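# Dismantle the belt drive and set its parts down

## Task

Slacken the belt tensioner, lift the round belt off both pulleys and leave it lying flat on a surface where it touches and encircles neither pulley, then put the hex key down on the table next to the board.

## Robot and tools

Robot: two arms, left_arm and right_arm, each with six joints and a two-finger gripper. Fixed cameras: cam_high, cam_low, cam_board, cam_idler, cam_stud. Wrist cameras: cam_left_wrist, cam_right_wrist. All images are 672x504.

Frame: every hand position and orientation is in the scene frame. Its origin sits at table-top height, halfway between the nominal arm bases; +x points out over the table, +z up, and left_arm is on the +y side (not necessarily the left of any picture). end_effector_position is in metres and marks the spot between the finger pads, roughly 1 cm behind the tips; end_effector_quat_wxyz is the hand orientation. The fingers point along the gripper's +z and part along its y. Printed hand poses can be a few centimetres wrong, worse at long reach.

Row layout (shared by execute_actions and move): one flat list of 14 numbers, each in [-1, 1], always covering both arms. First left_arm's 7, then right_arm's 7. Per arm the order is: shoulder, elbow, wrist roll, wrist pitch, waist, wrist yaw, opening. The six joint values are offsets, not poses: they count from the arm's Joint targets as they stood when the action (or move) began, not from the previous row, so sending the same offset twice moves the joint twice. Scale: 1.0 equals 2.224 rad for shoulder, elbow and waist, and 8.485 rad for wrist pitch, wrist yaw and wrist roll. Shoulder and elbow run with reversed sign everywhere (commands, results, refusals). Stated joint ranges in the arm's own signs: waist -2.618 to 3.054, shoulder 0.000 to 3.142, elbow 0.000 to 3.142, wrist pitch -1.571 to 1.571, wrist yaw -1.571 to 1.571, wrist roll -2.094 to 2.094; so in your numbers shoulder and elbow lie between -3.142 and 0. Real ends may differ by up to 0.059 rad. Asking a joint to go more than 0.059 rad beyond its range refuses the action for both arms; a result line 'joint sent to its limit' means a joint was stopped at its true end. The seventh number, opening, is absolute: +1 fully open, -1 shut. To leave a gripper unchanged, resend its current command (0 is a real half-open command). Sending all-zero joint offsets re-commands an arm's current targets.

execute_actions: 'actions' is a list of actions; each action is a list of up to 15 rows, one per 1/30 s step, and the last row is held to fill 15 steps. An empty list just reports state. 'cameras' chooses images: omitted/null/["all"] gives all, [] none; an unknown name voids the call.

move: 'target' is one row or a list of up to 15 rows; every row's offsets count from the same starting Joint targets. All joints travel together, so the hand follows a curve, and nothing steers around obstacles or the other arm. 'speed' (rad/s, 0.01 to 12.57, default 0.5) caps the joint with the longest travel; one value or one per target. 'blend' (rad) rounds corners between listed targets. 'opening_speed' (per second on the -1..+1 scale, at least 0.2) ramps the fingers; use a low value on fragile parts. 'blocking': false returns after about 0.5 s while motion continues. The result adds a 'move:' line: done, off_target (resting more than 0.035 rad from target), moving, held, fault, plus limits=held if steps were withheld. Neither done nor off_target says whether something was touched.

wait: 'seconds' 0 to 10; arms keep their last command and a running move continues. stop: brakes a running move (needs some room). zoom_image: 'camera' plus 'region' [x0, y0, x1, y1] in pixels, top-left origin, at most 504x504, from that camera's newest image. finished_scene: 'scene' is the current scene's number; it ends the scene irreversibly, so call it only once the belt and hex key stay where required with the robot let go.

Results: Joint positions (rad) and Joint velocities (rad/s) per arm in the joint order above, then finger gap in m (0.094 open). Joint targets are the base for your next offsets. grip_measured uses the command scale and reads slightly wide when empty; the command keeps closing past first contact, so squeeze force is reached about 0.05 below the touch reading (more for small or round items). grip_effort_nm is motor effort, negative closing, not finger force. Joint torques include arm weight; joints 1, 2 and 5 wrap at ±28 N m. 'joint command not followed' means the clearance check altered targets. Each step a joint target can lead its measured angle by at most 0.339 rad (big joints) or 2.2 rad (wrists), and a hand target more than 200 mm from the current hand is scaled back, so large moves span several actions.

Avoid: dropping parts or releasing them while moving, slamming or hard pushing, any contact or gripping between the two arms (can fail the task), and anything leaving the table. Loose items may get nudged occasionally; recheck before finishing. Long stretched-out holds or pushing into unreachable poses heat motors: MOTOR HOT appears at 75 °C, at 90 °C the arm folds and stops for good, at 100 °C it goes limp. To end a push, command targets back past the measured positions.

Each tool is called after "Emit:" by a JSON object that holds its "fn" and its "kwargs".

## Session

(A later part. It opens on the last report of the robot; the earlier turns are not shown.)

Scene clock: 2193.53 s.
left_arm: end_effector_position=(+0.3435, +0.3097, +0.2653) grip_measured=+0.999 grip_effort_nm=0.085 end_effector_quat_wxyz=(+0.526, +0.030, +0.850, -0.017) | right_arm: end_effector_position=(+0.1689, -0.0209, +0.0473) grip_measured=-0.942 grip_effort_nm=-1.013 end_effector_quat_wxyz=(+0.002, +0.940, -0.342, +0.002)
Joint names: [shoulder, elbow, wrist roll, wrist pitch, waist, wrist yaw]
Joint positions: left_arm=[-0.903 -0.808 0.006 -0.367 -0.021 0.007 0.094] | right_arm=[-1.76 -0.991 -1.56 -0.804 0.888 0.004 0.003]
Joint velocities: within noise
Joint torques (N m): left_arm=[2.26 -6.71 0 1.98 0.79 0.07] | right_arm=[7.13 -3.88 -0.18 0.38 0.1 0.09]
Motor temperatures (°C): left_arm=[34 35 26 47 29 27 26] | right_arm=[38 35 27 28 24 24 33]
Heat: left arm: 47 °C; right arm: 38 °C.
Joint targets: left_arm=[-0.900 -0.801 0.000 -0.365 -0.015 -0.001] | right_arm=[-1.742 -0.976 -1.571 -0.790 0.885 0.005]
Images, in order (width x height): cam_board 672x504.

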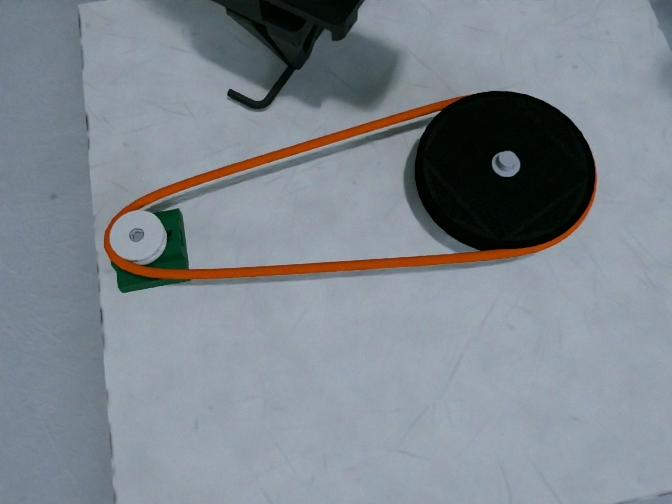

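Emit:
{"fn": "execute_actions", "kwargs": {"actions": [[[0,0,0,0,0,0,1,0,0.001,0,0.0003,0,0,-1],[0,0,0,0,0,0,1,0,0.0024,0,0.0007,0,0,-1]]], "cameras": ["cam_board"]}}

Emit:
{"fn": "zoom_image", "kwargs": {"camera": "cam_board", "region": [180, 0, 380, 150]}}

Scene clock: 2199.37 s.
left_arm: end_effector_position=(+0.3435, +0.3097, +0.2653) grip_measured=+0.999 grip_effort_nm=0.085 end_effector_quat_wxyz=(+0.526, +0.030, +0.850, -0.017) | right_arm: end_effector_position=(+0.1686, -0.0213, +0.0461) grip_measured=-0.942 grip_effort_nm=-1.018 end_effector_quat_wxyz=(+0.001, +0.940, -0.342, +0.002)
Joint names: [shoulder, elbow, wrist roll, wrist pitch, waist, wrist yaw]
Joint positions: left_arm=[-0.903 -0.808 0.006 -0.367 -0.021 0.007 0.094] | right_arm=[-1.76 -0.985 -1.56 -0.798 0.888 0.004 0.003]
Joint velocities: within noise
Joint torques (N m): left_arm=[2.26 -6.72 0 1.98 0.77 0.07] | right_arm=[7.1 -3.86 -0.18 0.4 0.14 0.08]
Motor temperatures (°C): left_arm=[34 35 26 47 29 27 26] | right_arm=[38 35 27 28 24 24 33]
Heat: left arm: 47 °C; right arm: 38 °C.
Joint targets: left_arm=[-0.900 -0.801 0.000 -0.365 -0.015 -0.001] | right_arm=[-1.742 -0.971 -1.571 -0.784 0.885 0.005]
Images, in order (width x height): cam_board 672x504.

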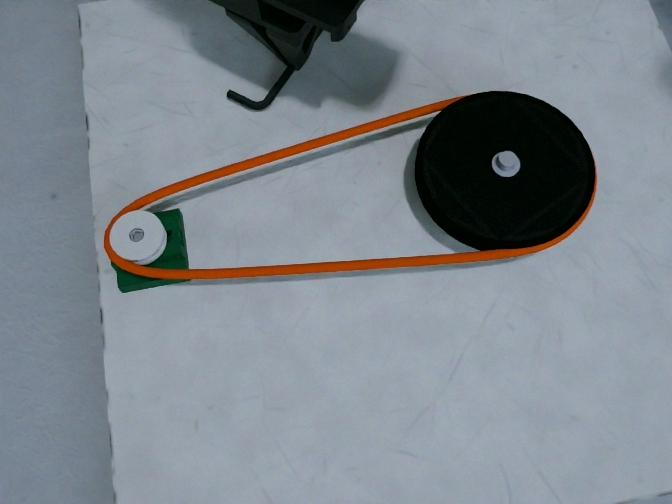

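Scaled by 2.520.

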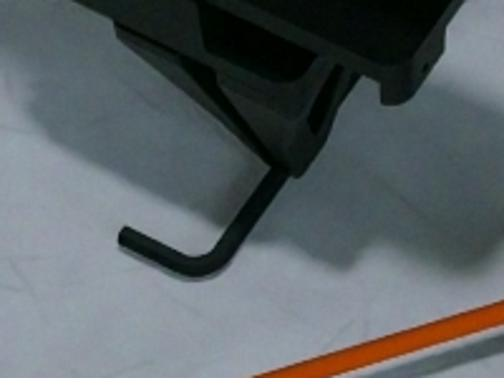

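Emit:
{"fn": "execute_actions", "kwargs": {"actions": [[[0,0,0,0,0,0,1,0,0.001,0,0.0003,0,0,-1],[0,0,0,0,0,0,1,0,0.0024,0,0.0007,0,0,-1]]], "cameras": ["cam_board"]}}

Emit:
{"fn": "zoom_image", "kwargs": {"camera": "cam_board", "region": [215, 50, 315, 125]}}

Scene clock: 2206.90 s.
left_arm: end_effector_position=(+0.3435, +0.3097, +0.2653) grip_measured=+0.999 grip_effort_nm=0.081 end_effector_quat_wxyz=(+0.526, +0.030, +0.850, -0.017) | right_arm: end_effector_position=(+0.1683, -0.0217, +0.0450) grip_measured=-0.942 grip_effort_nm=-1.013 end_effector_quat_wxyz=(+0.001, +0.940, -0.342, +0.002)
Joint names: [shoulder, elbow, wrist roll, wrist pitch, waist, wrist yaw]
Joint positions: left_arm=[-0.903 -0.808 0.006 -0.367 -0.021 0.007 0.094] | right_arm=[-1.76 -0.98 -1.56 -0.791 0.888 0.004 0.003]
Joint velocities: within noise
Joint torques (N m): left_arm=[2.25 -6.72 0 1.98 0.77 0.07] | right_arm=[7.08 -3.84 -0.18 0.42 0.13 0.08]
Motor temperatures (°C): left_arm=[34 35 26 47 29 27 26] | right_arm=[38 35 27 28 24 24 33]
Heat: left arm: 47 °C; right arm: 38 °C.
Joint targets: left_arm=[-0.900 -0.801 0.000 -0.365 -0.015 -0.001] | right_arm=[-1.742 -0.966 -1.571 -0.778 0.885 0.005]
Images, in order (width x height): cam_board 672x504.

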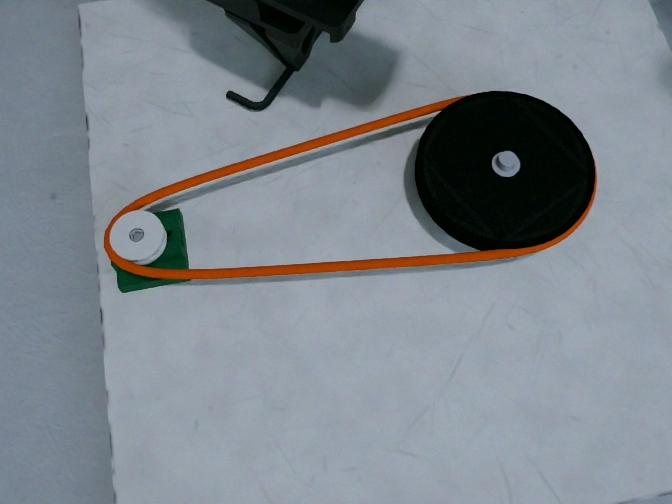

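Scaled by 5.040.

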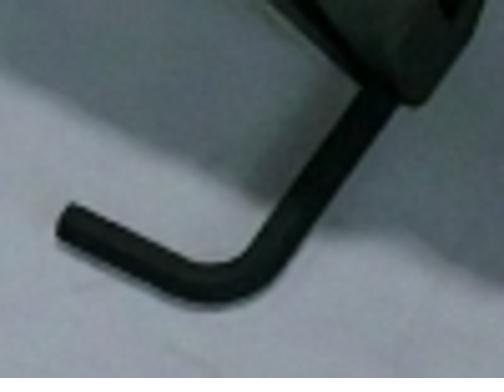

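Emit:
{"fn": "execute_actions", "kwargs": {"actions": [[[0,0,0,0,0,0,1,0,0.001,0,0.0003,0,0,-1],[0,0,0,0,0,0,1,0,0.0024,0,0.0007,0,0,-1]]], "cameras": ["cam_board"]}}

Emit:
{"fn": "zoom_image", "kwargs": {"camera": "cam_board", "region": [215, 50, 315, 125]}}

Scene clock: 2219.77 s.
left_arm: end_effector_position=(+0.3435, +0.3097, +0.2653) grip_measured=+0.999 grip_effort_nm=0.081 end_effector_quat_wxyz=(+0.526, +0.030, +0.850, -0.017) | right_arm: end_effector_position=(+0.1681, -0.0220, +0.0442) grip_measured=-0.942 grip_effort_nm=-1.009 end_effector_quat_wxyz=(+0.001, +0.940, -0.342, +0.002)
Joint names: [shoulder, elbow, wrist roll, wrist pitch, waist, wrist yaw]
Joint positions: left_arm=[-0.903 -0.808 0.006 -0.367 -0.021 0.007 0.094] | right_arm=[-1.76 -0.976 -1.56 -0.787 0.888 0.004 0.003]
Joint velocities: within noise
Joint torques (N m): left_arm=[2.26 -6.72 0 1.97 0.77 0.07] | right_arm=[7.06 -3.7 -0.18 0.42 0.14 0.09]
Motor temperatures (°C): left_arm=[34 35 26 47 29 27 26] | right_arm=[38 35 27 28 24 24 33]
Heat: left arm: 47 °C; right arm: 38 °C.
Joint targets: left_arm=[-0.900 -0.801 0.000 -0.365 -0.015 -0.001] | right_arm=[-1.742 -0.960 -1.571 -0.772 0.885 0.005]
Images, in order (width x height): cam_board 672x504.

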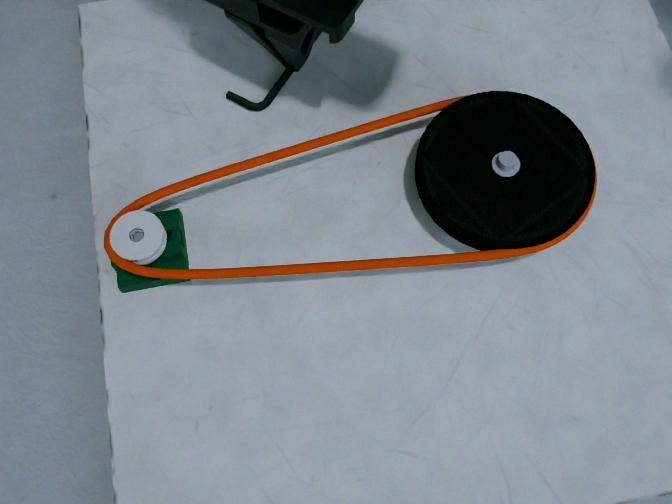

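Scaled by 5.040.

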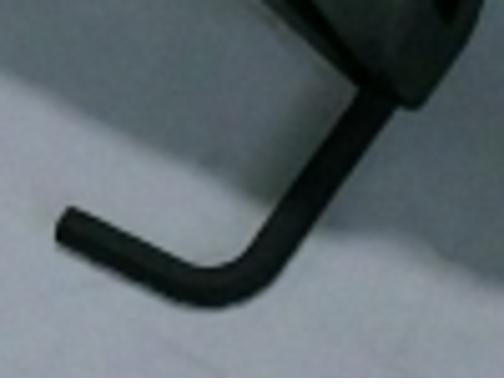

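Emit:
{"fn": "move", "kwargs": {"target": [0,0,0,0,0,0,1, 0,-0.0012,0,-0.0003,0,0,-0.5], "opening_speed": 0.8, "cameras": ["cam_board", "cam_right_wrist"]}}

Emit:
{"fn": "zoom_image", "kwargs": {"camera": "cam_board", "region": [215, 50, 315, 125]}}

Scene clock: 2228.77 s.
left_arm: end_effector_position=(+0.3435, +0.3097, +0.2653) grip_measured=+0.999 grip_effort_nm=0.081 end_effector_quat_wxyz=(+0.526, +0.030, +0.850, -0.017) | right_arm: end_effector_position=(+0.1681, -0.0220, +0.0442) grip_measured=-0.503 grip_effort_nm=0.173 end_effector_quat_wxyz=(+0.001, +0.940, -0.342, +0.002)
Joint names: [shoulder, elbow, wrist roll, wrist pitch, waist, wrist yaw]
Joint positions: left_arm=[-0.903 -0.808 0.006 -0.367 -0.021 0.007 0.094] | right_arm=[-1.76 -0.976 -1.56 -0.787 0.888 0.004 0.023]
Joint velocities: within noise
Joint torques (N m): left_arm=[2.26 -6.71 0 1.98 0.77 0.07] | right_arm=[7.08 -3.92 -0.18 0.4 0.12 0.08]
Motor temperatures (°C): left_arm=[34 35 26 47 29 27 26] | right_arm=[38 35 27 27 24 24 33]
Heat: left arm: 47 °C; right arm: 38 °C.
Joint targets: left_arm=[-0.900 -0.801 0.000 -0.365 -0.015 -0.001] | right_arm=[-1.742 -0.963 -1.571 -0.774 0.885 0.005]
move: done
camera_calibration:
cam_right_wrist: T_world_to_cam=[[0.649164, 0.760235, -0.0250684, -0.0883365], [0.701558, -0.585674, 0.405957, -0.106754], [0.293941, -0.28112, -0.913548, 0.071148], [0, 0, 0, 1]] pos_world=[0.111326, 0.0246347, 0.10612]
Images, in order (width x height): cam_board 672x504, cam_right_wrist 672x504.

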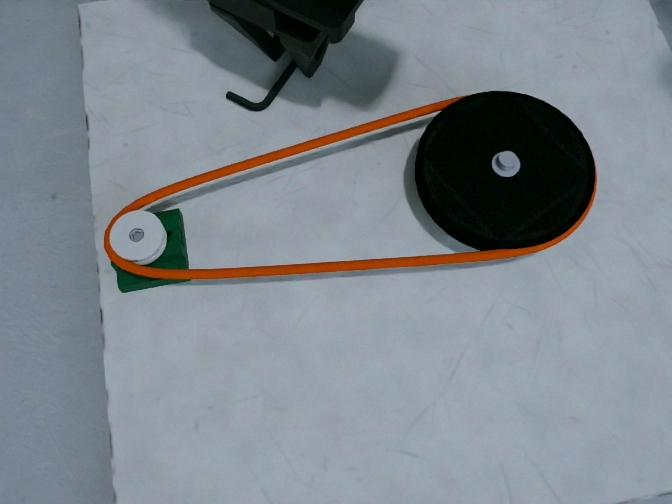

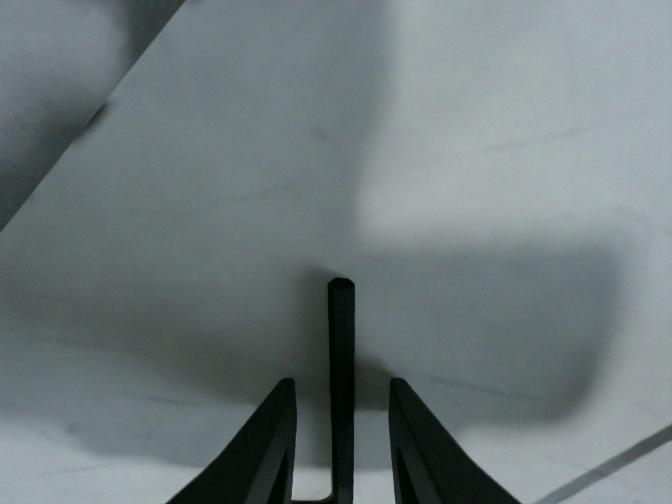

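Scaled by 5.040.

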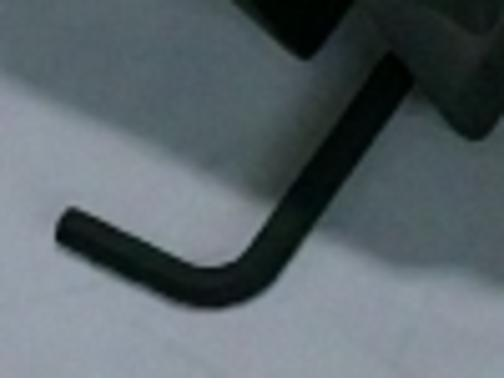

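Emit:
{"fn": "move", "kwargs": {"target": [[0,0,0,0,0,0,1, 0.0346,-0.0593,0,-0.0237,0,0,-0.5],[0,0,0,0,0,0,1, 0.0141,-0.0610,0.3491,-0.0255,-0.0814,-0.0310,-0.2]], "speed": [0.4, 1.6], "cameras": ["cam_board", "cam_right_wrist"]}}

Scene clock: 2295.70 s.
left_arm: end_effector_position=(+0.3435, +0.3097, +0.2653) grip_measured=+0.999 grip_effort_nm=0.085 end_effector_quat_wxyz=(+0.526, +0.030, +0.850, -0.017) | right_arm: end_effector_position=(+0.1718, -0.0288, +0.0898) grip_measured=-0.203 grip_effort_nm=0.178 end_effector_quat_wxyz=(-0.114, +0.330, +0.936, +0.052)
Joint names: [shoulder, elbow, wrist roll, wrist pitch, waist, wrist yaw]
Joint positions: left_arm=[-0.903 -0.808 0.006 -0.367 -0.021 0.007 0.094] | right_arm=[-1.689 -1.072 1.379 -0.979 0.71 -0.249 0.037]
Joint velocities: within noise
Joint torques (N m): left_arm=[2.26 -6.71 0 1.97 0.77 0.07] | right_arm=[3.93 -8.23 0.09 0.09 -0.05 -0.06]
Motor temperatures (°C): left_arm=[33 35 26 47 29 27 26] | right_arm=[38 34 27 27 24 24 31]
Heat: left arm: 47 °C; right arm: 38 °C.
Joint targets: left_arm=[-0.900 -0.801 0.000 -0.365 -0.015 -0.001] | right_arm=[-1.710 -1.099 1.391 -0.991 0.705 -0.258]
move: done
camera_calibration:
cam_right_wrist: T_world_to_cam=[[-0.63959, -0.767453, -0.0440532, 0.0945904], [-0.622645, 0.483595, 0.615182, 0.107634], [-0.45082, 0.420893, -0.787153, 0.246638], [0, 0, 0, 1]] pos_world=[0.238706, -0.0832658, 0.132094]
Images, in order (width x height): cam_board 672x504, cam_right_wrist 672x504.

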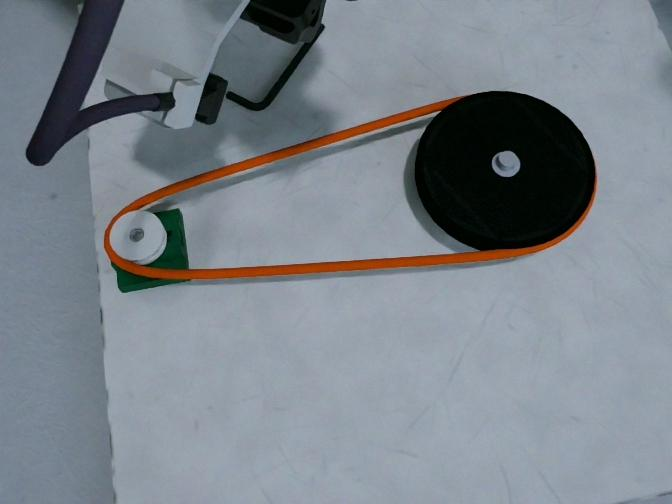

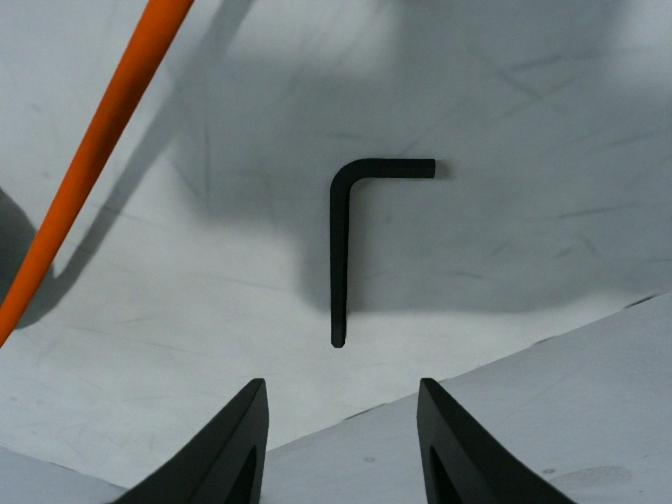

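Emit:
{"fn": "move", "kwargs": {"target": [0,0,0,0,0,0,1, -0.0489,0.0511,0.0014,0.0226,-0.0022,-0.0011,-0.2], "speed": 0.15, "cameras": ["cam_board", "cam_right_wrist"]}}

Scene clock: 2314.27 s.
left_arm: end_effector_position=(+0.3435, +0.3097, +0.2653) grip_measured=+0.999 grip_effort_nm=0.085 end_effector_quat_wxyz=(+0.526, +0.030, +0.850, -0.017) | right_arm: end_effector_position=(+0.1743, -0.0263, +0.0443) grip_measured=-0.203 grip_effort_nm=0.173 end_effector_quat_wxyz=(-0.123, +0.339, +0.932, +0.046)
Joint names: [shoulder, elbow, wrist roll, wrist pitch, waist, wrist yaw]
Joint positions: left_arm=[-0.903 -0.808 0.006 -0.367 -0.021 0.007 0.094] | right_arm=[-1.8 -1 1.391 -0.816 0.705 -0.259 0.037]
Joint velocities: within noise
Joint torques (N m): left_arm=[2.26 -6.71 0 1.98 0.79 0.07] | right_arm=[4.44 -3.64 0.09 0.33 -0.05 -0.05]
Motor temperatures (°C): left_arm=[33 35 26 47 29 27 26] | right_arm=[37 35 27 27 24 24 31]
Heat: left arm: 47 °C; right arm: 37 °C.
Joint targets: left_arm=[-0.900 -0.801 0.000 -0.365 -0.015 -0.001] | right_arm=[-1.819 -0.985 1.403 -0.799 0.700 -0.267]
move: done
camera_calibration:
cam_right_wrist: T_world_to_cam=[[-0.653131, -0.756865, -0.0239665, 0.0978237], [-0.600006, 0.497943, 0.626136, 0.131932], [-0.461966, 0.423329, -0.779346, 0.212664], [0, 0, 0, 1]] pos_world=[0.241295, -0.0816819, 0.0854758]
Images, in order (width x height): cam_board 672x504, cam_right_wrist 672x504.

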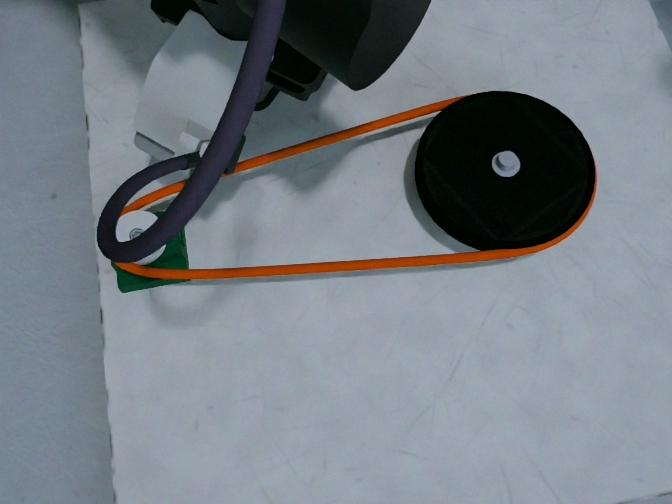

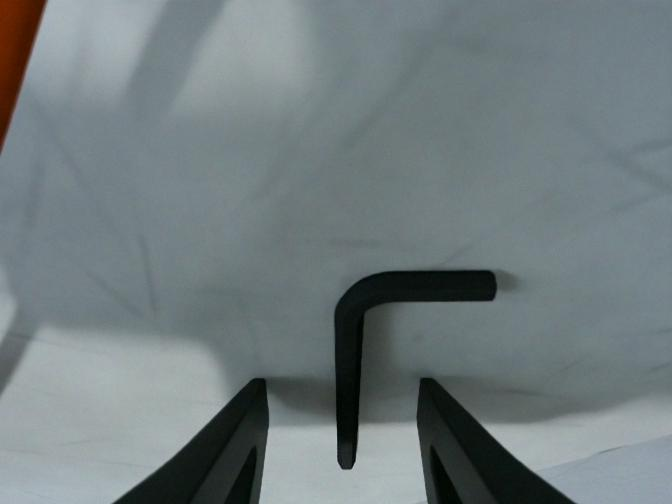

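Emit:
{"fn": "execute_actions", "kwargs": {"actions": [[[0,0,0,0,0,0,1,-0.0008,0.001,0,0.0004,0,0,-0.2],[0,0,0,0,0,0,1,-0.0016,0.0020,0,0.0009,0,0,-0.2]]], "cameras": ["cam_right_wrist"]}}

Scene clock: 2351.93 s.
left_arm: end_effector_position=(+0.3435, +0.3097, +0.2653) grip_measured=+0.999 grip_effort_nm=0.085 end_effector_quat_wxyz=(+0.526, +0.030, +0.850, -0.017) | right_arm: end_effector_position=(+0.1759, -0.0250, +0.0442) grip_measured=-0.203 grip_effort_nm=0.178 end_effector_quat_wxyz=(-0.121, +0.339, +0.932, +0.049)
Joint names: [shoulder, elbow, wrist roll, wrist pitch, waist, wrist yaw]
Joint positions: left_arm=[-0.903 -0.808 0.006 -0.367 -0.021 0.007 0.094] | right_arm=[-1.8 -1 1.391 -0.807 0.705 -0.259 0.037]
Joint velocities: within noise
Joint torques (N m): left_arm=[2.26 -6.71 -0.01 1.98 0.77 0.07] | right_arm=[4.16 -3.22 0.08 0.34 -0.05 -0.05]
Motor temperatures (°C): left_arm=[33 35 26 47 29 27 26] | right_arm=[36 34 27 27 24 24 31]
Heat: left arm: 47 °C; right arm: 36 °C.
Joint targets: left_arm=[-0.900 -0.801 0.000 -0.365 -0.015 -0.001] | right_arm=[-1.823 -0.980 1.403 -0.791 0.700 -0.267]
camera_calibration:
cam_right_wrist: T_world_to_cam=[[-0.653523, -0.756214, -0.0323816, 0.10038], [-0.603753, 0.495009, 0.624858, 0.132943], [-0.456497, 0.42791, -0.780066, 0.211909], [0, 0, 0, 1]] pos_world=[0.242602, -0.0805774, 0.0854831]
Images, in order (width x height): cam_right_wrist 672x504.

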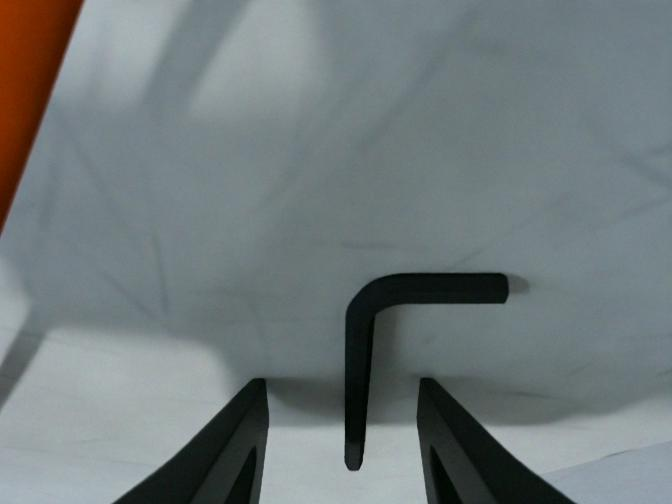

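Emit:
{"fn": "move", "kwargs": {"target": [0,0,0,0,0,0,1,0,0,0,0,0,0,-1], "opening_speed": 0.7, "cameras": ["cam_right_wrist"]}}

Scene clock: 2361.50 s.
left_arm: end_effector_position=(+0.3435, +0.3097, +0.2653) grip_measured=+0.999 grip_effort_nm=0.081 end_effector_quat_wxyz=(+0.526, +0.030, +0.850, -0.017) | right_arm: end_effector_position=(+0.1760, -0.0249, +0.0442) grip_measured=-0.946 grip_effort_nm=-0.979 end_effector_quat_wxyz=(-0.121, +0.339, +0.932, +0.050)
Joint names: [shoulder, elbow, wrist roll, wrist pitch, waist, wrist yaw]
Joint positions: left_arm=[-0.903 -0.808 0.006 -0.367 -0.021 0.007 0.094] | right_arm=[-1.8 -1 1.392 -0.806 0.705 -0.259 0.003]
Joint velocities: within noise
Joint torques (N m): left_arm=[2.26 -6.71 0 1.98 0.77 0.07] | right_arm=[4.21 -3.26 0.07 0.33 -0.05 -0.05]
Motor temperatures (°C): left_arm=[33 35 26 47 29 27 26] | right_arm=[35 34 27 27 24 24 31]
Heat: left arm: 47 °C; right arm: 35 °C.
Joint targets: left_arm=[-0.900 -0.801 0.000 -0.365 -0.015 -0.001] | right_arm=[-1.823 -0.980 1.403 -0.791 0.700 -0.267]
move: done
camera_calibration:
cam_right_wrist: T_world_to_cam=[[-0.653805, -0.755941, -0.0330541, 0.10067], [-0.603909, 0.494998, 0.624717, 0.133003], [-0.455887, 0.428405, -0.780151, 0.211812], [0, 0, 0, 1]] pos_world=[0.242702, -0.0804772, 0.0854837]
Images, in order (width x height): cam_right_wrist 672x504.

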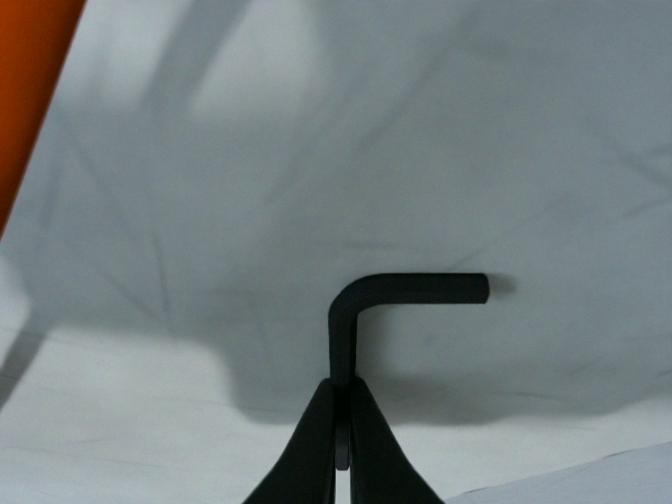

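Emit:
{"fn": "move", "kwargs": {"target": [0,0,0,0,0,0,1,0.0823,-0.1430,0,-0.0532,0,0,-1], "speed": 0.4, "cameras": ["cam_board","cam_right_wrist"]}}

Scene clock: 2418.93 s.
left_arm: end_effector_position=(+0.3435, +0.3097, +0.2653) grip_measured=+0.999 grip_effort_nm=0.081 end_effector_quat_wxyz=(+0.526, +0.030, +0.850, -0.017) | right_arm: end_effector_position=(+0.1737, -0.0267, +0.1463) grip_measured=-0.948 grip_effort_nm=-1.013 end_effector_quat_wxyz=(-0.124, +0.339, +0.931, +0.044)
Joint names: [shoulder, elbow, wrist roll, wrist pitch, waist, wrist yaw]
Joint positions: left_arm=[-0.903 -0.808 0.006 -0.367 -0.021 0.007 0.094] | right_arm=[-1.664 -1.273 1.392 -1.229 0.705 -0.26 0.002]
Joint velocities: within noise
Joint torques (N m): left_arm=[2.26 -6.71 0 1.97 0.77 0.07] | right_arm=[7.41 -8.32 0.08 0 -0.08 -0.05]
Motor temperatures (°C): left_arm=[32 35 26 47 29 27 26] | right_arm=[35 33 27 27 24 24 32]
Heat: left arm: 47 °C; right arm: 35 °C.
Joint targets: left_arm=[-0.900 -0.801 0.000 -0.365 -0.015 -0.001] | right_arm=[-1.639 -1.299 1.403 -1.243 0.700 -0.267]
move: done
camera_calibration:
cam_right_wrist: T_world_to_cam=[[-0.65406, -0.756199, -0.0192091, 0.0990926], [-0.596991, 0.500428, 0.627036, 0.0673523], [-0.464551, 0.421587, -0.778753, 0.292263], [0, 0, 0, 1]] pos_world=[0.240792, -0.0819853, 0.187272]
Images, in order (width x height): cam_board 672x504, cam_right_wrist 672x504.

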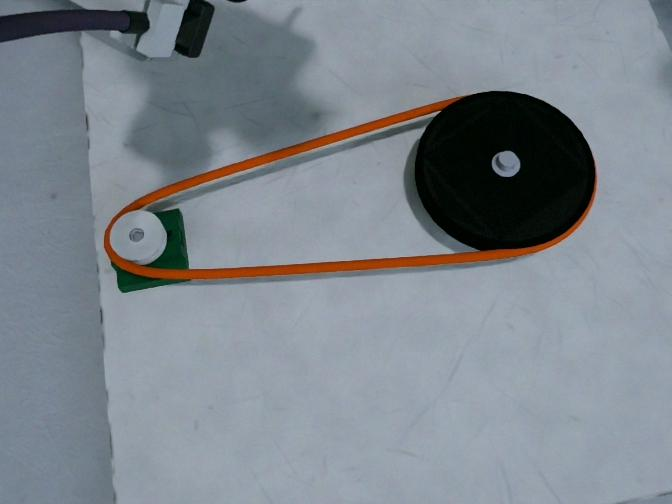

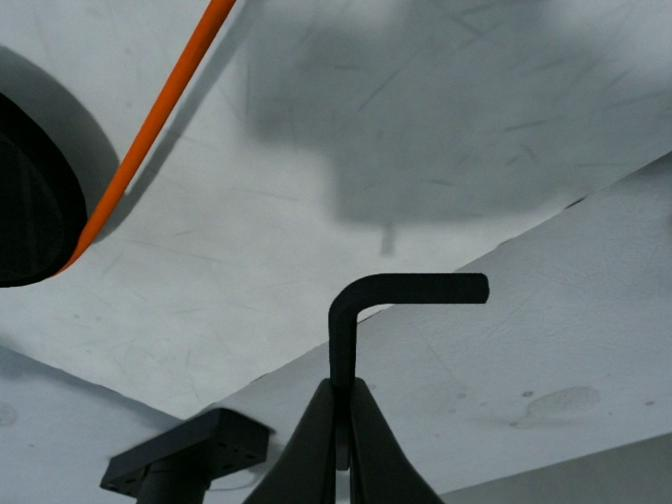

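Emit:
{"fn": "move", "kwargs": {"target": [0,0,0,0,0,0,1,0.1533,0.3107,-0.0760,0.1345,0.0962,0.1737,-1], "speed": 0.7, "cameras": ["cam_board","cam_right_wrist","cam_idler","cam_stud"]}}

Scene clock: 2429.73 s.
left_arm: end_effector_position=(+0.3435, +0.3097, +0.2653) grip_measured=+0.999 grip_effort_nm=0.081 end_effector_quat_wxyz=(+0.526, +0.030, +0.850, -0.017) | right_arm: end_effector_position=(+0.2821, -0.1249, +0.2054) grip_measured=-0.948 grip_effort_nm=-1.018 end_effector_quat_wxyz=(+0.591, +0.154, +0.782, -0.124)
Joint names: [shoulder, elbow, wrist roll, wrist pitch, waist, wrist yaw]
Joint positions: left_arm=[-0.903 -0.808 0.006 -0.367 -0.021 0.007 0.094] | right_arm=[-1.321 -0.624 0.767 -0.119 0.908 1.192 0.002]
Joint velocities: within noise
Joint torques (N m): left_arm=[2.26 -6.71 0 1.98 0.79 0.07] | right_arm=[5.07 -4.86 -0.14 1.51 0.85 0.74]
Motor temperatures (°C): left_arm=[32 35 26 47 29 27 26] | right_arm=[36 34 27 27 24 24 32]
Heat: left arm: 47 °C; right arm: 36 °C.
Joint targets: left_arm=[-0.900 -0.801 0.000 -0.365 -0.015 -0.001] | right_arm=[-1.298 -0.608 0.758 -0.101 0.914 1.207]
move: done
camera_calibration:
cam_right_wrist: T_world_to_cam=[[-0.367303, -0.930097, -0.00289362, -0.00902023], [-0.588839, 0.234943, -0.77335, 0.396338], [0.71997, -0.282349, -0.633973, -0.0218331], [0, 0, 0, 1]] pos_world=[0.245785, -0.107671, 0.29264]
Images, in order (width x height): cam_board 672x504, cam_idler 672x504, cam_stud 672x504, cam_right_wrist 672x504.

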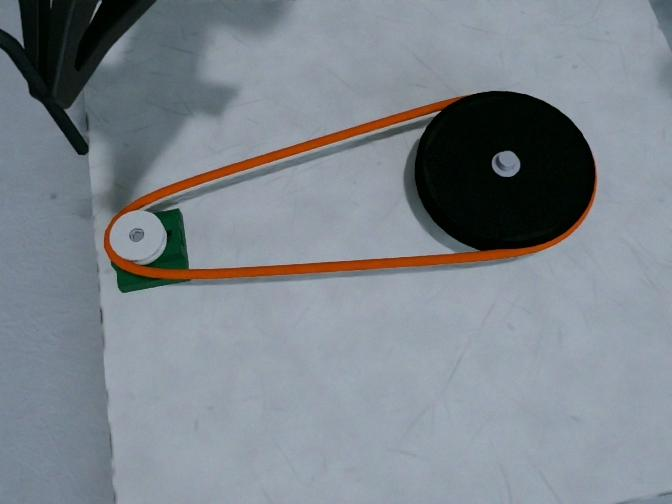

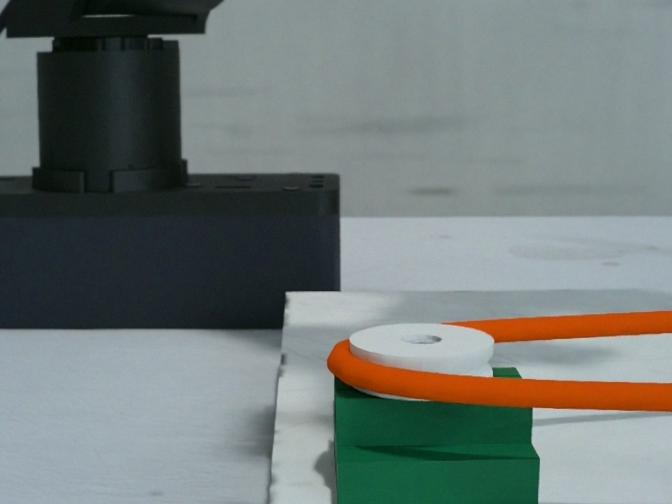

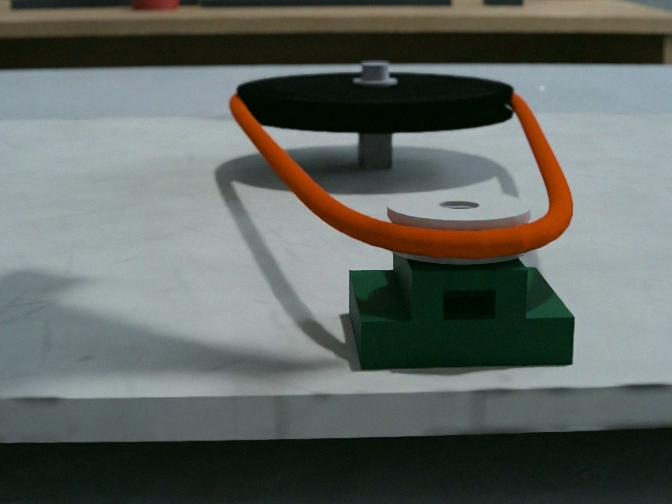

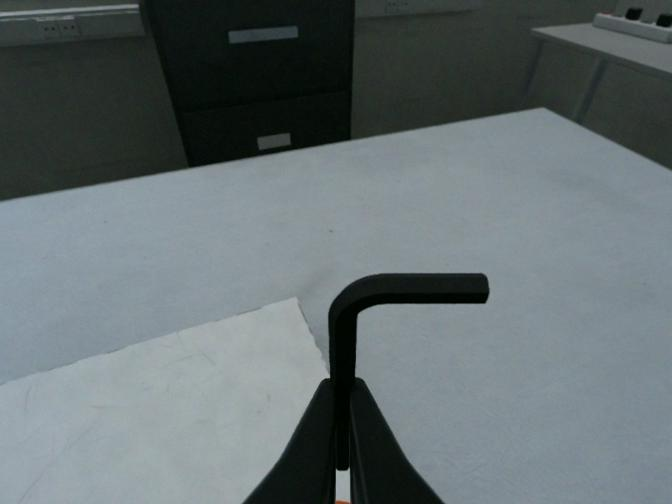

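Emit:
{"fn": "move", "kwargs": {"target": [0,0,0,0,0,0,1,-0.1016,0.0751,-0.0011,0.0447,0,0.0008,-1], "speed": 0.3, "cameras": ["cam_idler","cam_stud"]}}

Scene clock: 2448.50 s.
left_arm: end_effector_position=(+0.3435, +0.3097, +0.2653) grip_measured=+0.999 grip_effort_nm=0.081 end_effector_quat_wxyz=(+0.526, +0.030, +0.850, -0.017) | right_arm: end_effector_position=(+0.2805, -0.1277, +0.1432) grip_measured=-0.948 grip_effort_nm=-1.013 end_effector_quat_wxyz=(+0.596, +0.157, +0.778, -0.123)
Joint names: [shoulder, elbow, wrist roll, wrist pitch, waist, wrist yaw]
Joint positions: left_arm=[-0.903 -0.808 0.006 -0.367 -0.021 0.007 0.094] | right_arm=[-1.511 -0.454 0.757 0.261 0.908 1.2 0.002]
Joint velocities: within noise
Joint torques (N m): left_arm=[2.26 -6.71 0 1.97 0.79 0.07] | right_arm=[2.81 -3.92 -0.16 1.49 0.84 0.72]
Motor temperatures (°C): left_arm=[32 35 26 47 29 27 26] | right_arm=[36 34 27 29 24 25 32]
Heat: left arm: 47 °C; right arm: 36 °C.
Joint targets: left_arm=[-0.900 -0.801 0.000 -0.365 -0.015 -0.001] | right_arm=[-1.524 -0.441 0.748 0.278 0.914 1.214]
move: done
Images, in order (width x height): cam_idler 672x504, cam_stud 672x504.

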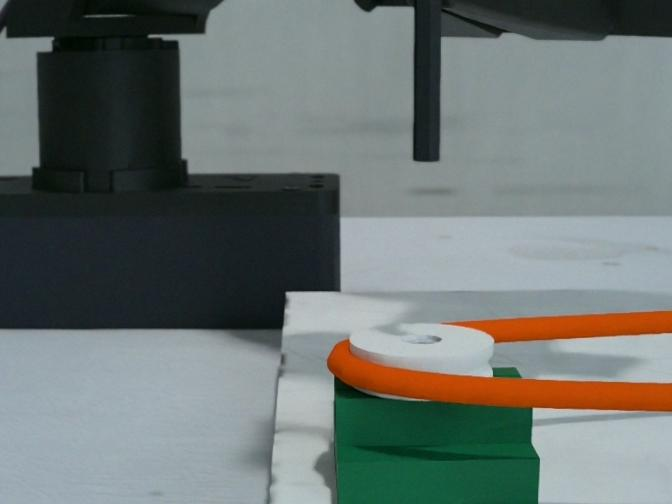

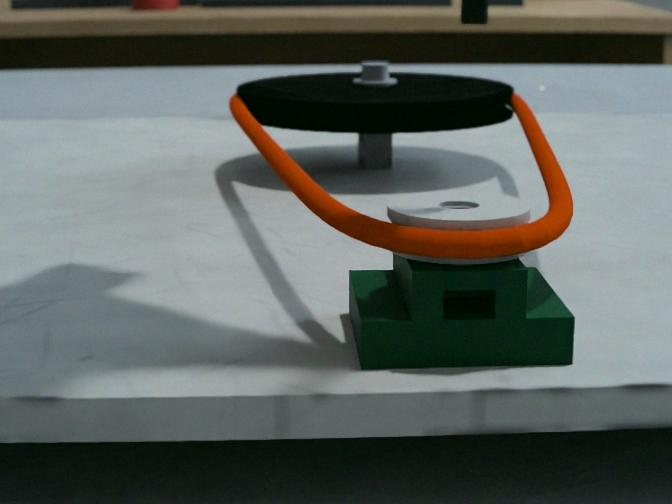

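Emit:
{"fn": "move", "kwargs": {"target": [0,0,0,0,0,0,1,-0.0526,0.0202,0.0039,0.0177,0.0040,0.0003,-1], "speed": 0.15, "cameras": ["cam_idler","cam_stud"]}}

Emit:
{"fn": "zoom_image", "kwargs": {"camera": "cam_idler", "region": [320, 180, 520, 380]}}

Emit:
{"fn": "zoom_image", "kwargs": {"camera": "cam_stud", "region": [360, 80, 560, 280]}}

Scene clock: 2485.07 s.
left_arm: end_effector_position=(+0.3435, +0.3097, +0.2653) grip_measured=+0.999 grip_effort_nm=0.081 end_effector_quat_wxyz=(+0.526, +0.030, +0.850, -0.017) | right_arm: end_effector_position=(+0.2781, -0.1273, +0.1173) grip_measured=-0.948 grip_effort_nm=-1.013 end_effector_quat_wxyz=(+0.596, +0.155, +0.779, -0.122)
Joint names: [shoulder, elbow, wrist roll, wrist pitch, waist, wrist yaw]
Joint positions: left_arm=[-0.903 -0.808 0.006 -0.367 -0.021 0.007 0.094] | right_arm=[-1.626 -0.408 0.766 0.411 0.917 1.202 0.002]
Joint velocities: within noise
Joint torques (N m): left_arm=[2.26 -6.71 0 1.98 0.77 0.07] | right_arm=[2.96 -3.17 0.1 1.52 0.87 0.71]
Motor temperatures (°C): left_arm=[32 35 26 47 29 27 26] | right_arm=[34 34 27 31 24 25 32]
Heat: left arm: 47 °C; right arm: 34 °C.
Joint targets: left_arm=[-0.900 -0.801 0.000 -0.365 -0.015 -0.001] | right_arm=[-1.641 -0.396 0.782 0.428 0.922 1.216]
move: done
Images, in order (width x height): cam_idler 672x504, cam_stud 672x504.

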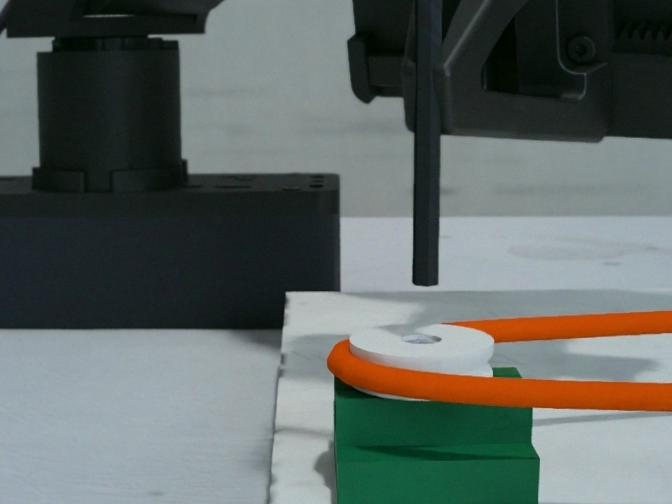

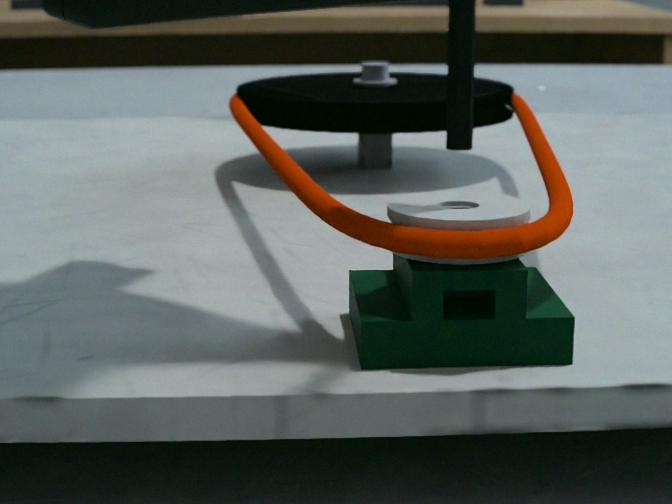

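Scaled by 2.520.

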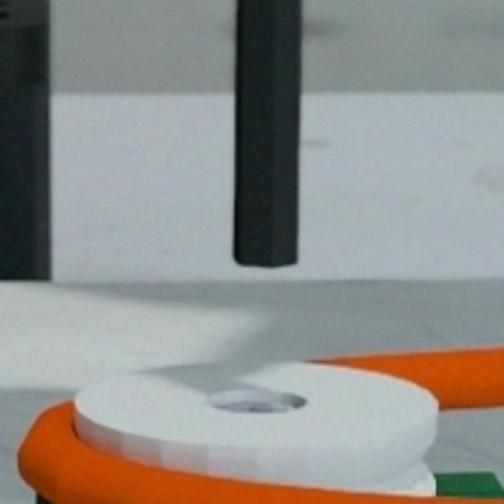

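Scaled by 2.520.

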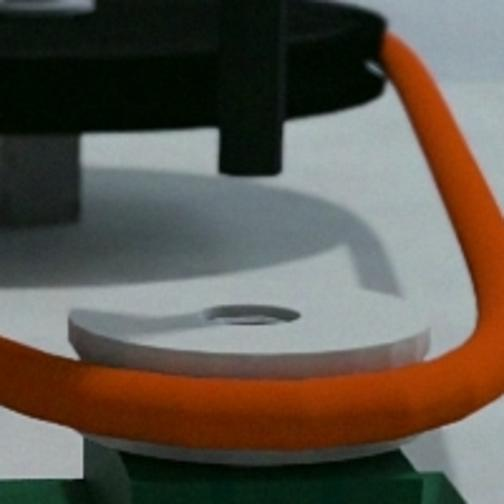

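Emit:
{"fn": "zoom_image", "kwargs": {"camera": "cam_idler", "region": [396, 230, 456, 290]}}

Emit:
{"fn": "zoom_image", "kwargs": {"camera": "cam_stud", "region": [430, 95, 490, 155]}}

Emit:
{"fn": "zoom_image", "kwargs": {"camera": "cam_idler", "region": [382, 310, 462, 370]}}

Scaled by 8.400.

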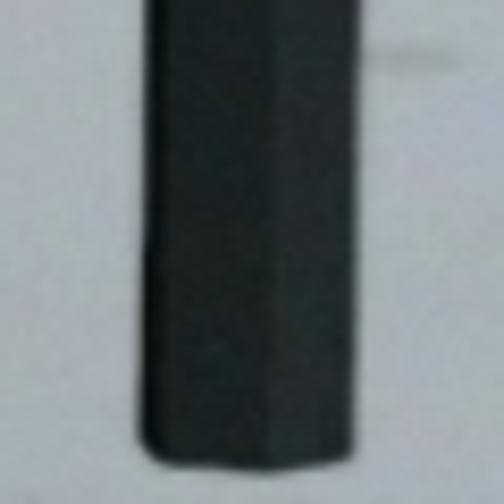

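Scaled by 8.400.

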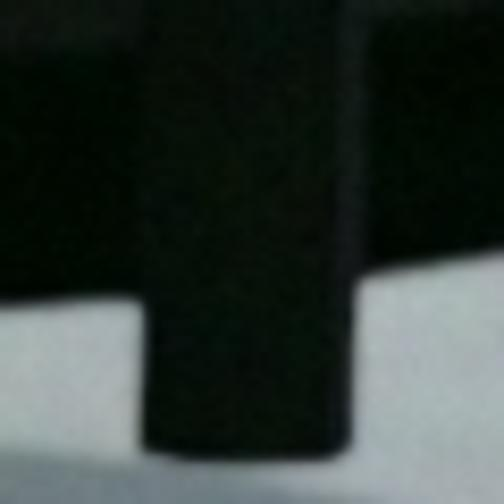

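Scaled by 6.300.

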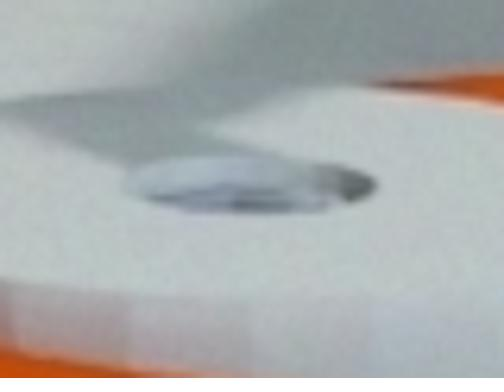

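Emit:
{"fn": "move", "kwargs": {"target": [0,0,0,0,0,0,1,-0.0165,0.0051,0,0.0063,-0.0058,0,-1], "speed": 0.06, "cameras": ["cam_idler","cam_stud"]}}

Emit:
{"fn": "zoom_image", "kwargs": {"camera": "cam_idler", "region": [382, 290, 462, 350]}}

Emit:
{"fn": "zoom_image", "kwargs": {"camera": "cam_stud", "region": [420, 160, 500, 220]}}

Scene clock: 2557.60 s.
left_arm: end_effector_position=(+0.3435, +0.3097, +0.2653) grip_measured=+0.999 grip_effort_nm=0.085 end_effector_quat_wxyz=(+0.526, +0.030, +0.850, -0.017) | right_arm: end_effector_position=(+0.2783, -0.1281, +0.1107) grip_measured=-0.948 grip_effort_nm=-1.018 end_effector_quat_wxyz=(+0.597, +0.158, +0.777, -0.121)
Joint names: [shoulder, elbow, wrist roll, wrist pitch, waist, wrist yaw]
Joint positions: left_arm=[-0.903 -0.808 0.006 -0.367 -0.021 0.007 0.094] | right_arm=[-1.663 -0.397 0.767 0.464 0.915 1.203 0.002]
Joint velocities: within noise
Joint torques (N m): left_arm=[2.26 -6.71 0 1.97 0.77 0.07] | right_arm=[3.02 -2.89 0.11 1.52 -0.05 0.71]
Motor temperatures (°C): left_arm=[31 35 26 47 29 27 26] | right_arm=[33 33 27 31 24 25 32]
Heat: left arm: 47 °C; right arm: 33 °C.
Joint targets: left_arm=[-0.900 -0.801 0.000 -0.365 -0.015 -0.001] | right_arm=[-1.678 -0.384 0.782 0.481 0.910 1.216]
move: done
Images, in order (width x height): cam_idler 672x504, cam_stud 672x504.

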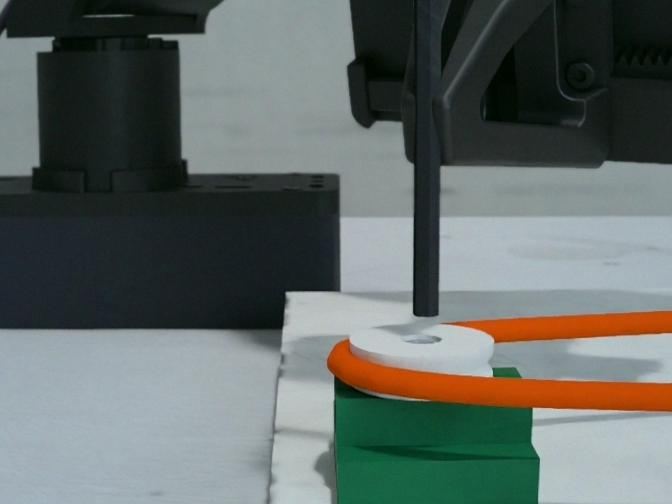

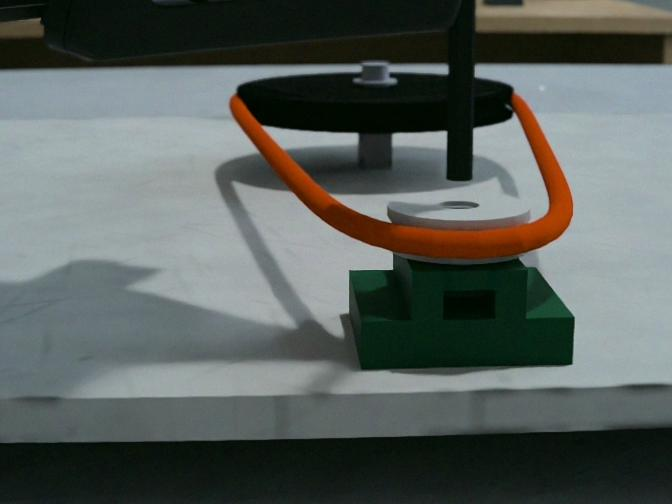

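Scaled by 6.300.

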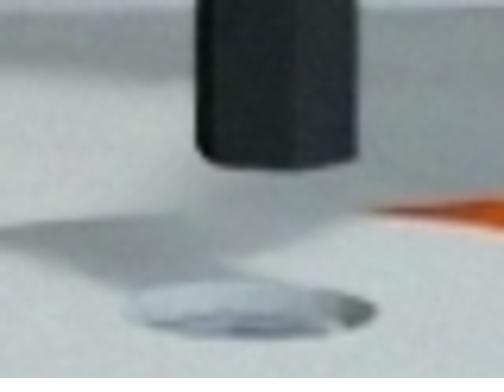

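Scaled by 6.300.

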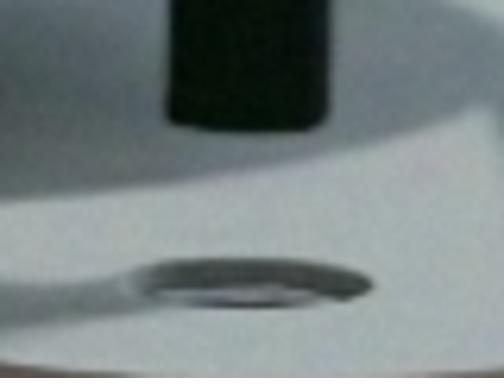

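Emit:
{"fn": "execute_actions", "kwargs": {"actions": [[[0,0,0,0,0,0,1,0,0,0,0,-0.0012,0,-1],[0,0,0,0,0,0,1,0,0,0,0,-0.0024,0,-1]]], "cameras": ["cam_idler","cam_stud"]}}

Emit:
{"fn": "zoom_image", "kwargs": {"camera": "cam_idler", "region": [382, 290, 462, 350]}}

Emit:
{"fn": "zoom_image", "kwargs": {"camera": "cam_stud", "region": [420, 160, 500, 220]}}

Scene clock: 2578.03 s.
left_arm: end_effector_position=(+0.3435, +0.3097, +0.2653) grip_measured=+0.999 grip_effort_nm=0.081 end_effector_quat_wxyz=(+0.526, +0.030, +0.850, -0.017) | right_arm: end_effector_position=(+0.2789, -0.1295, +0.1108) grip_measured=-0.948 grip_effort_nm=-1.013 end_effector_quat_wxyz=(+0.597, +0.160, +0.777, -0.122)
Joint names: [shoulder, elbow, wrist roll, wrist pitch, waist, wrist yaw]
Joint positions: left_arm=[-0.903 -0.808 0.006 -0.367 -0.021 0.007 0.094] | right_arm=[-1.663 -0.397 0.767 0.465 0.91 1.203 0.002]
Joint velocities: within noise
Joint torques (N m): left_arm=[2.26 -6.71 0 1.98 0.77 0.07] | right_arm=[2.99 -2.96 0.11 1.5 -0.06 0.71]
Motor temperatures (°C): left_arm=[31 35 26 47 29 27 26] | right_arm=[33 33 27 32 24 25 32]
Heat: left arm: 47 °C; right arm: 33 °C.
Joint targets: left_arm=[-0.900 -0.801 0.000 -0.365 -0.015 -0.001] | right_arm=[-1.678 -0.384 0.781 0.481 0.904 1.216]
Images, in order (width x height): cam_idler 672x504, cam_stud 672x504.

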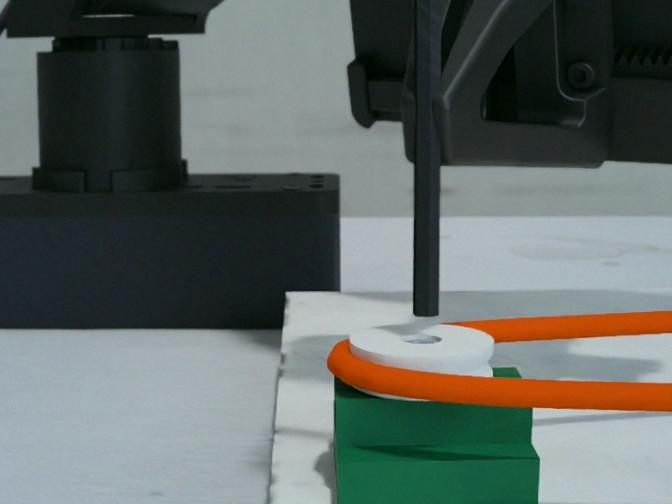

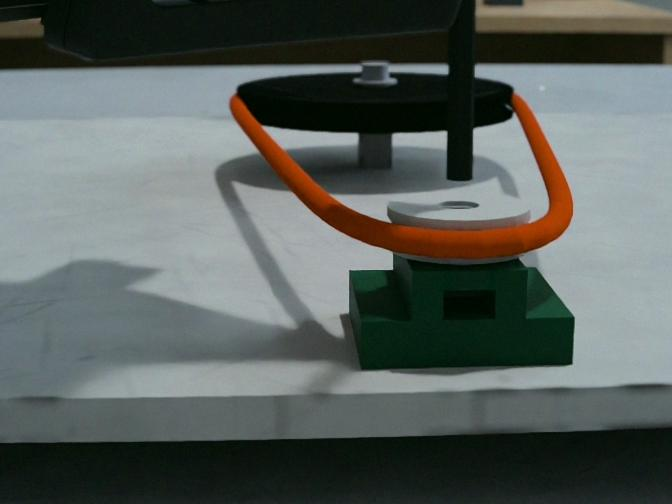

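Scaled by 6.300.

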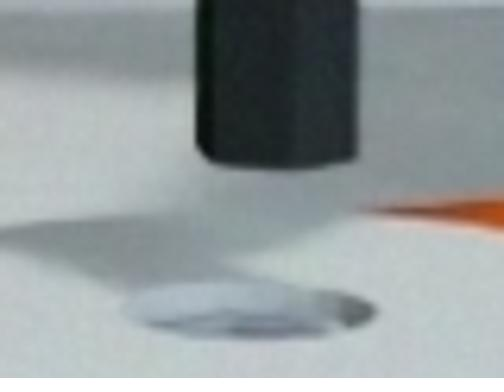

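Scaled by 6.300.

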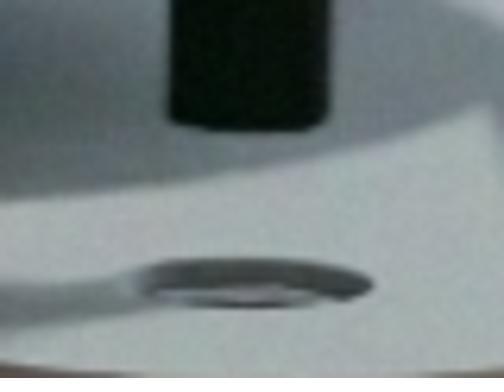

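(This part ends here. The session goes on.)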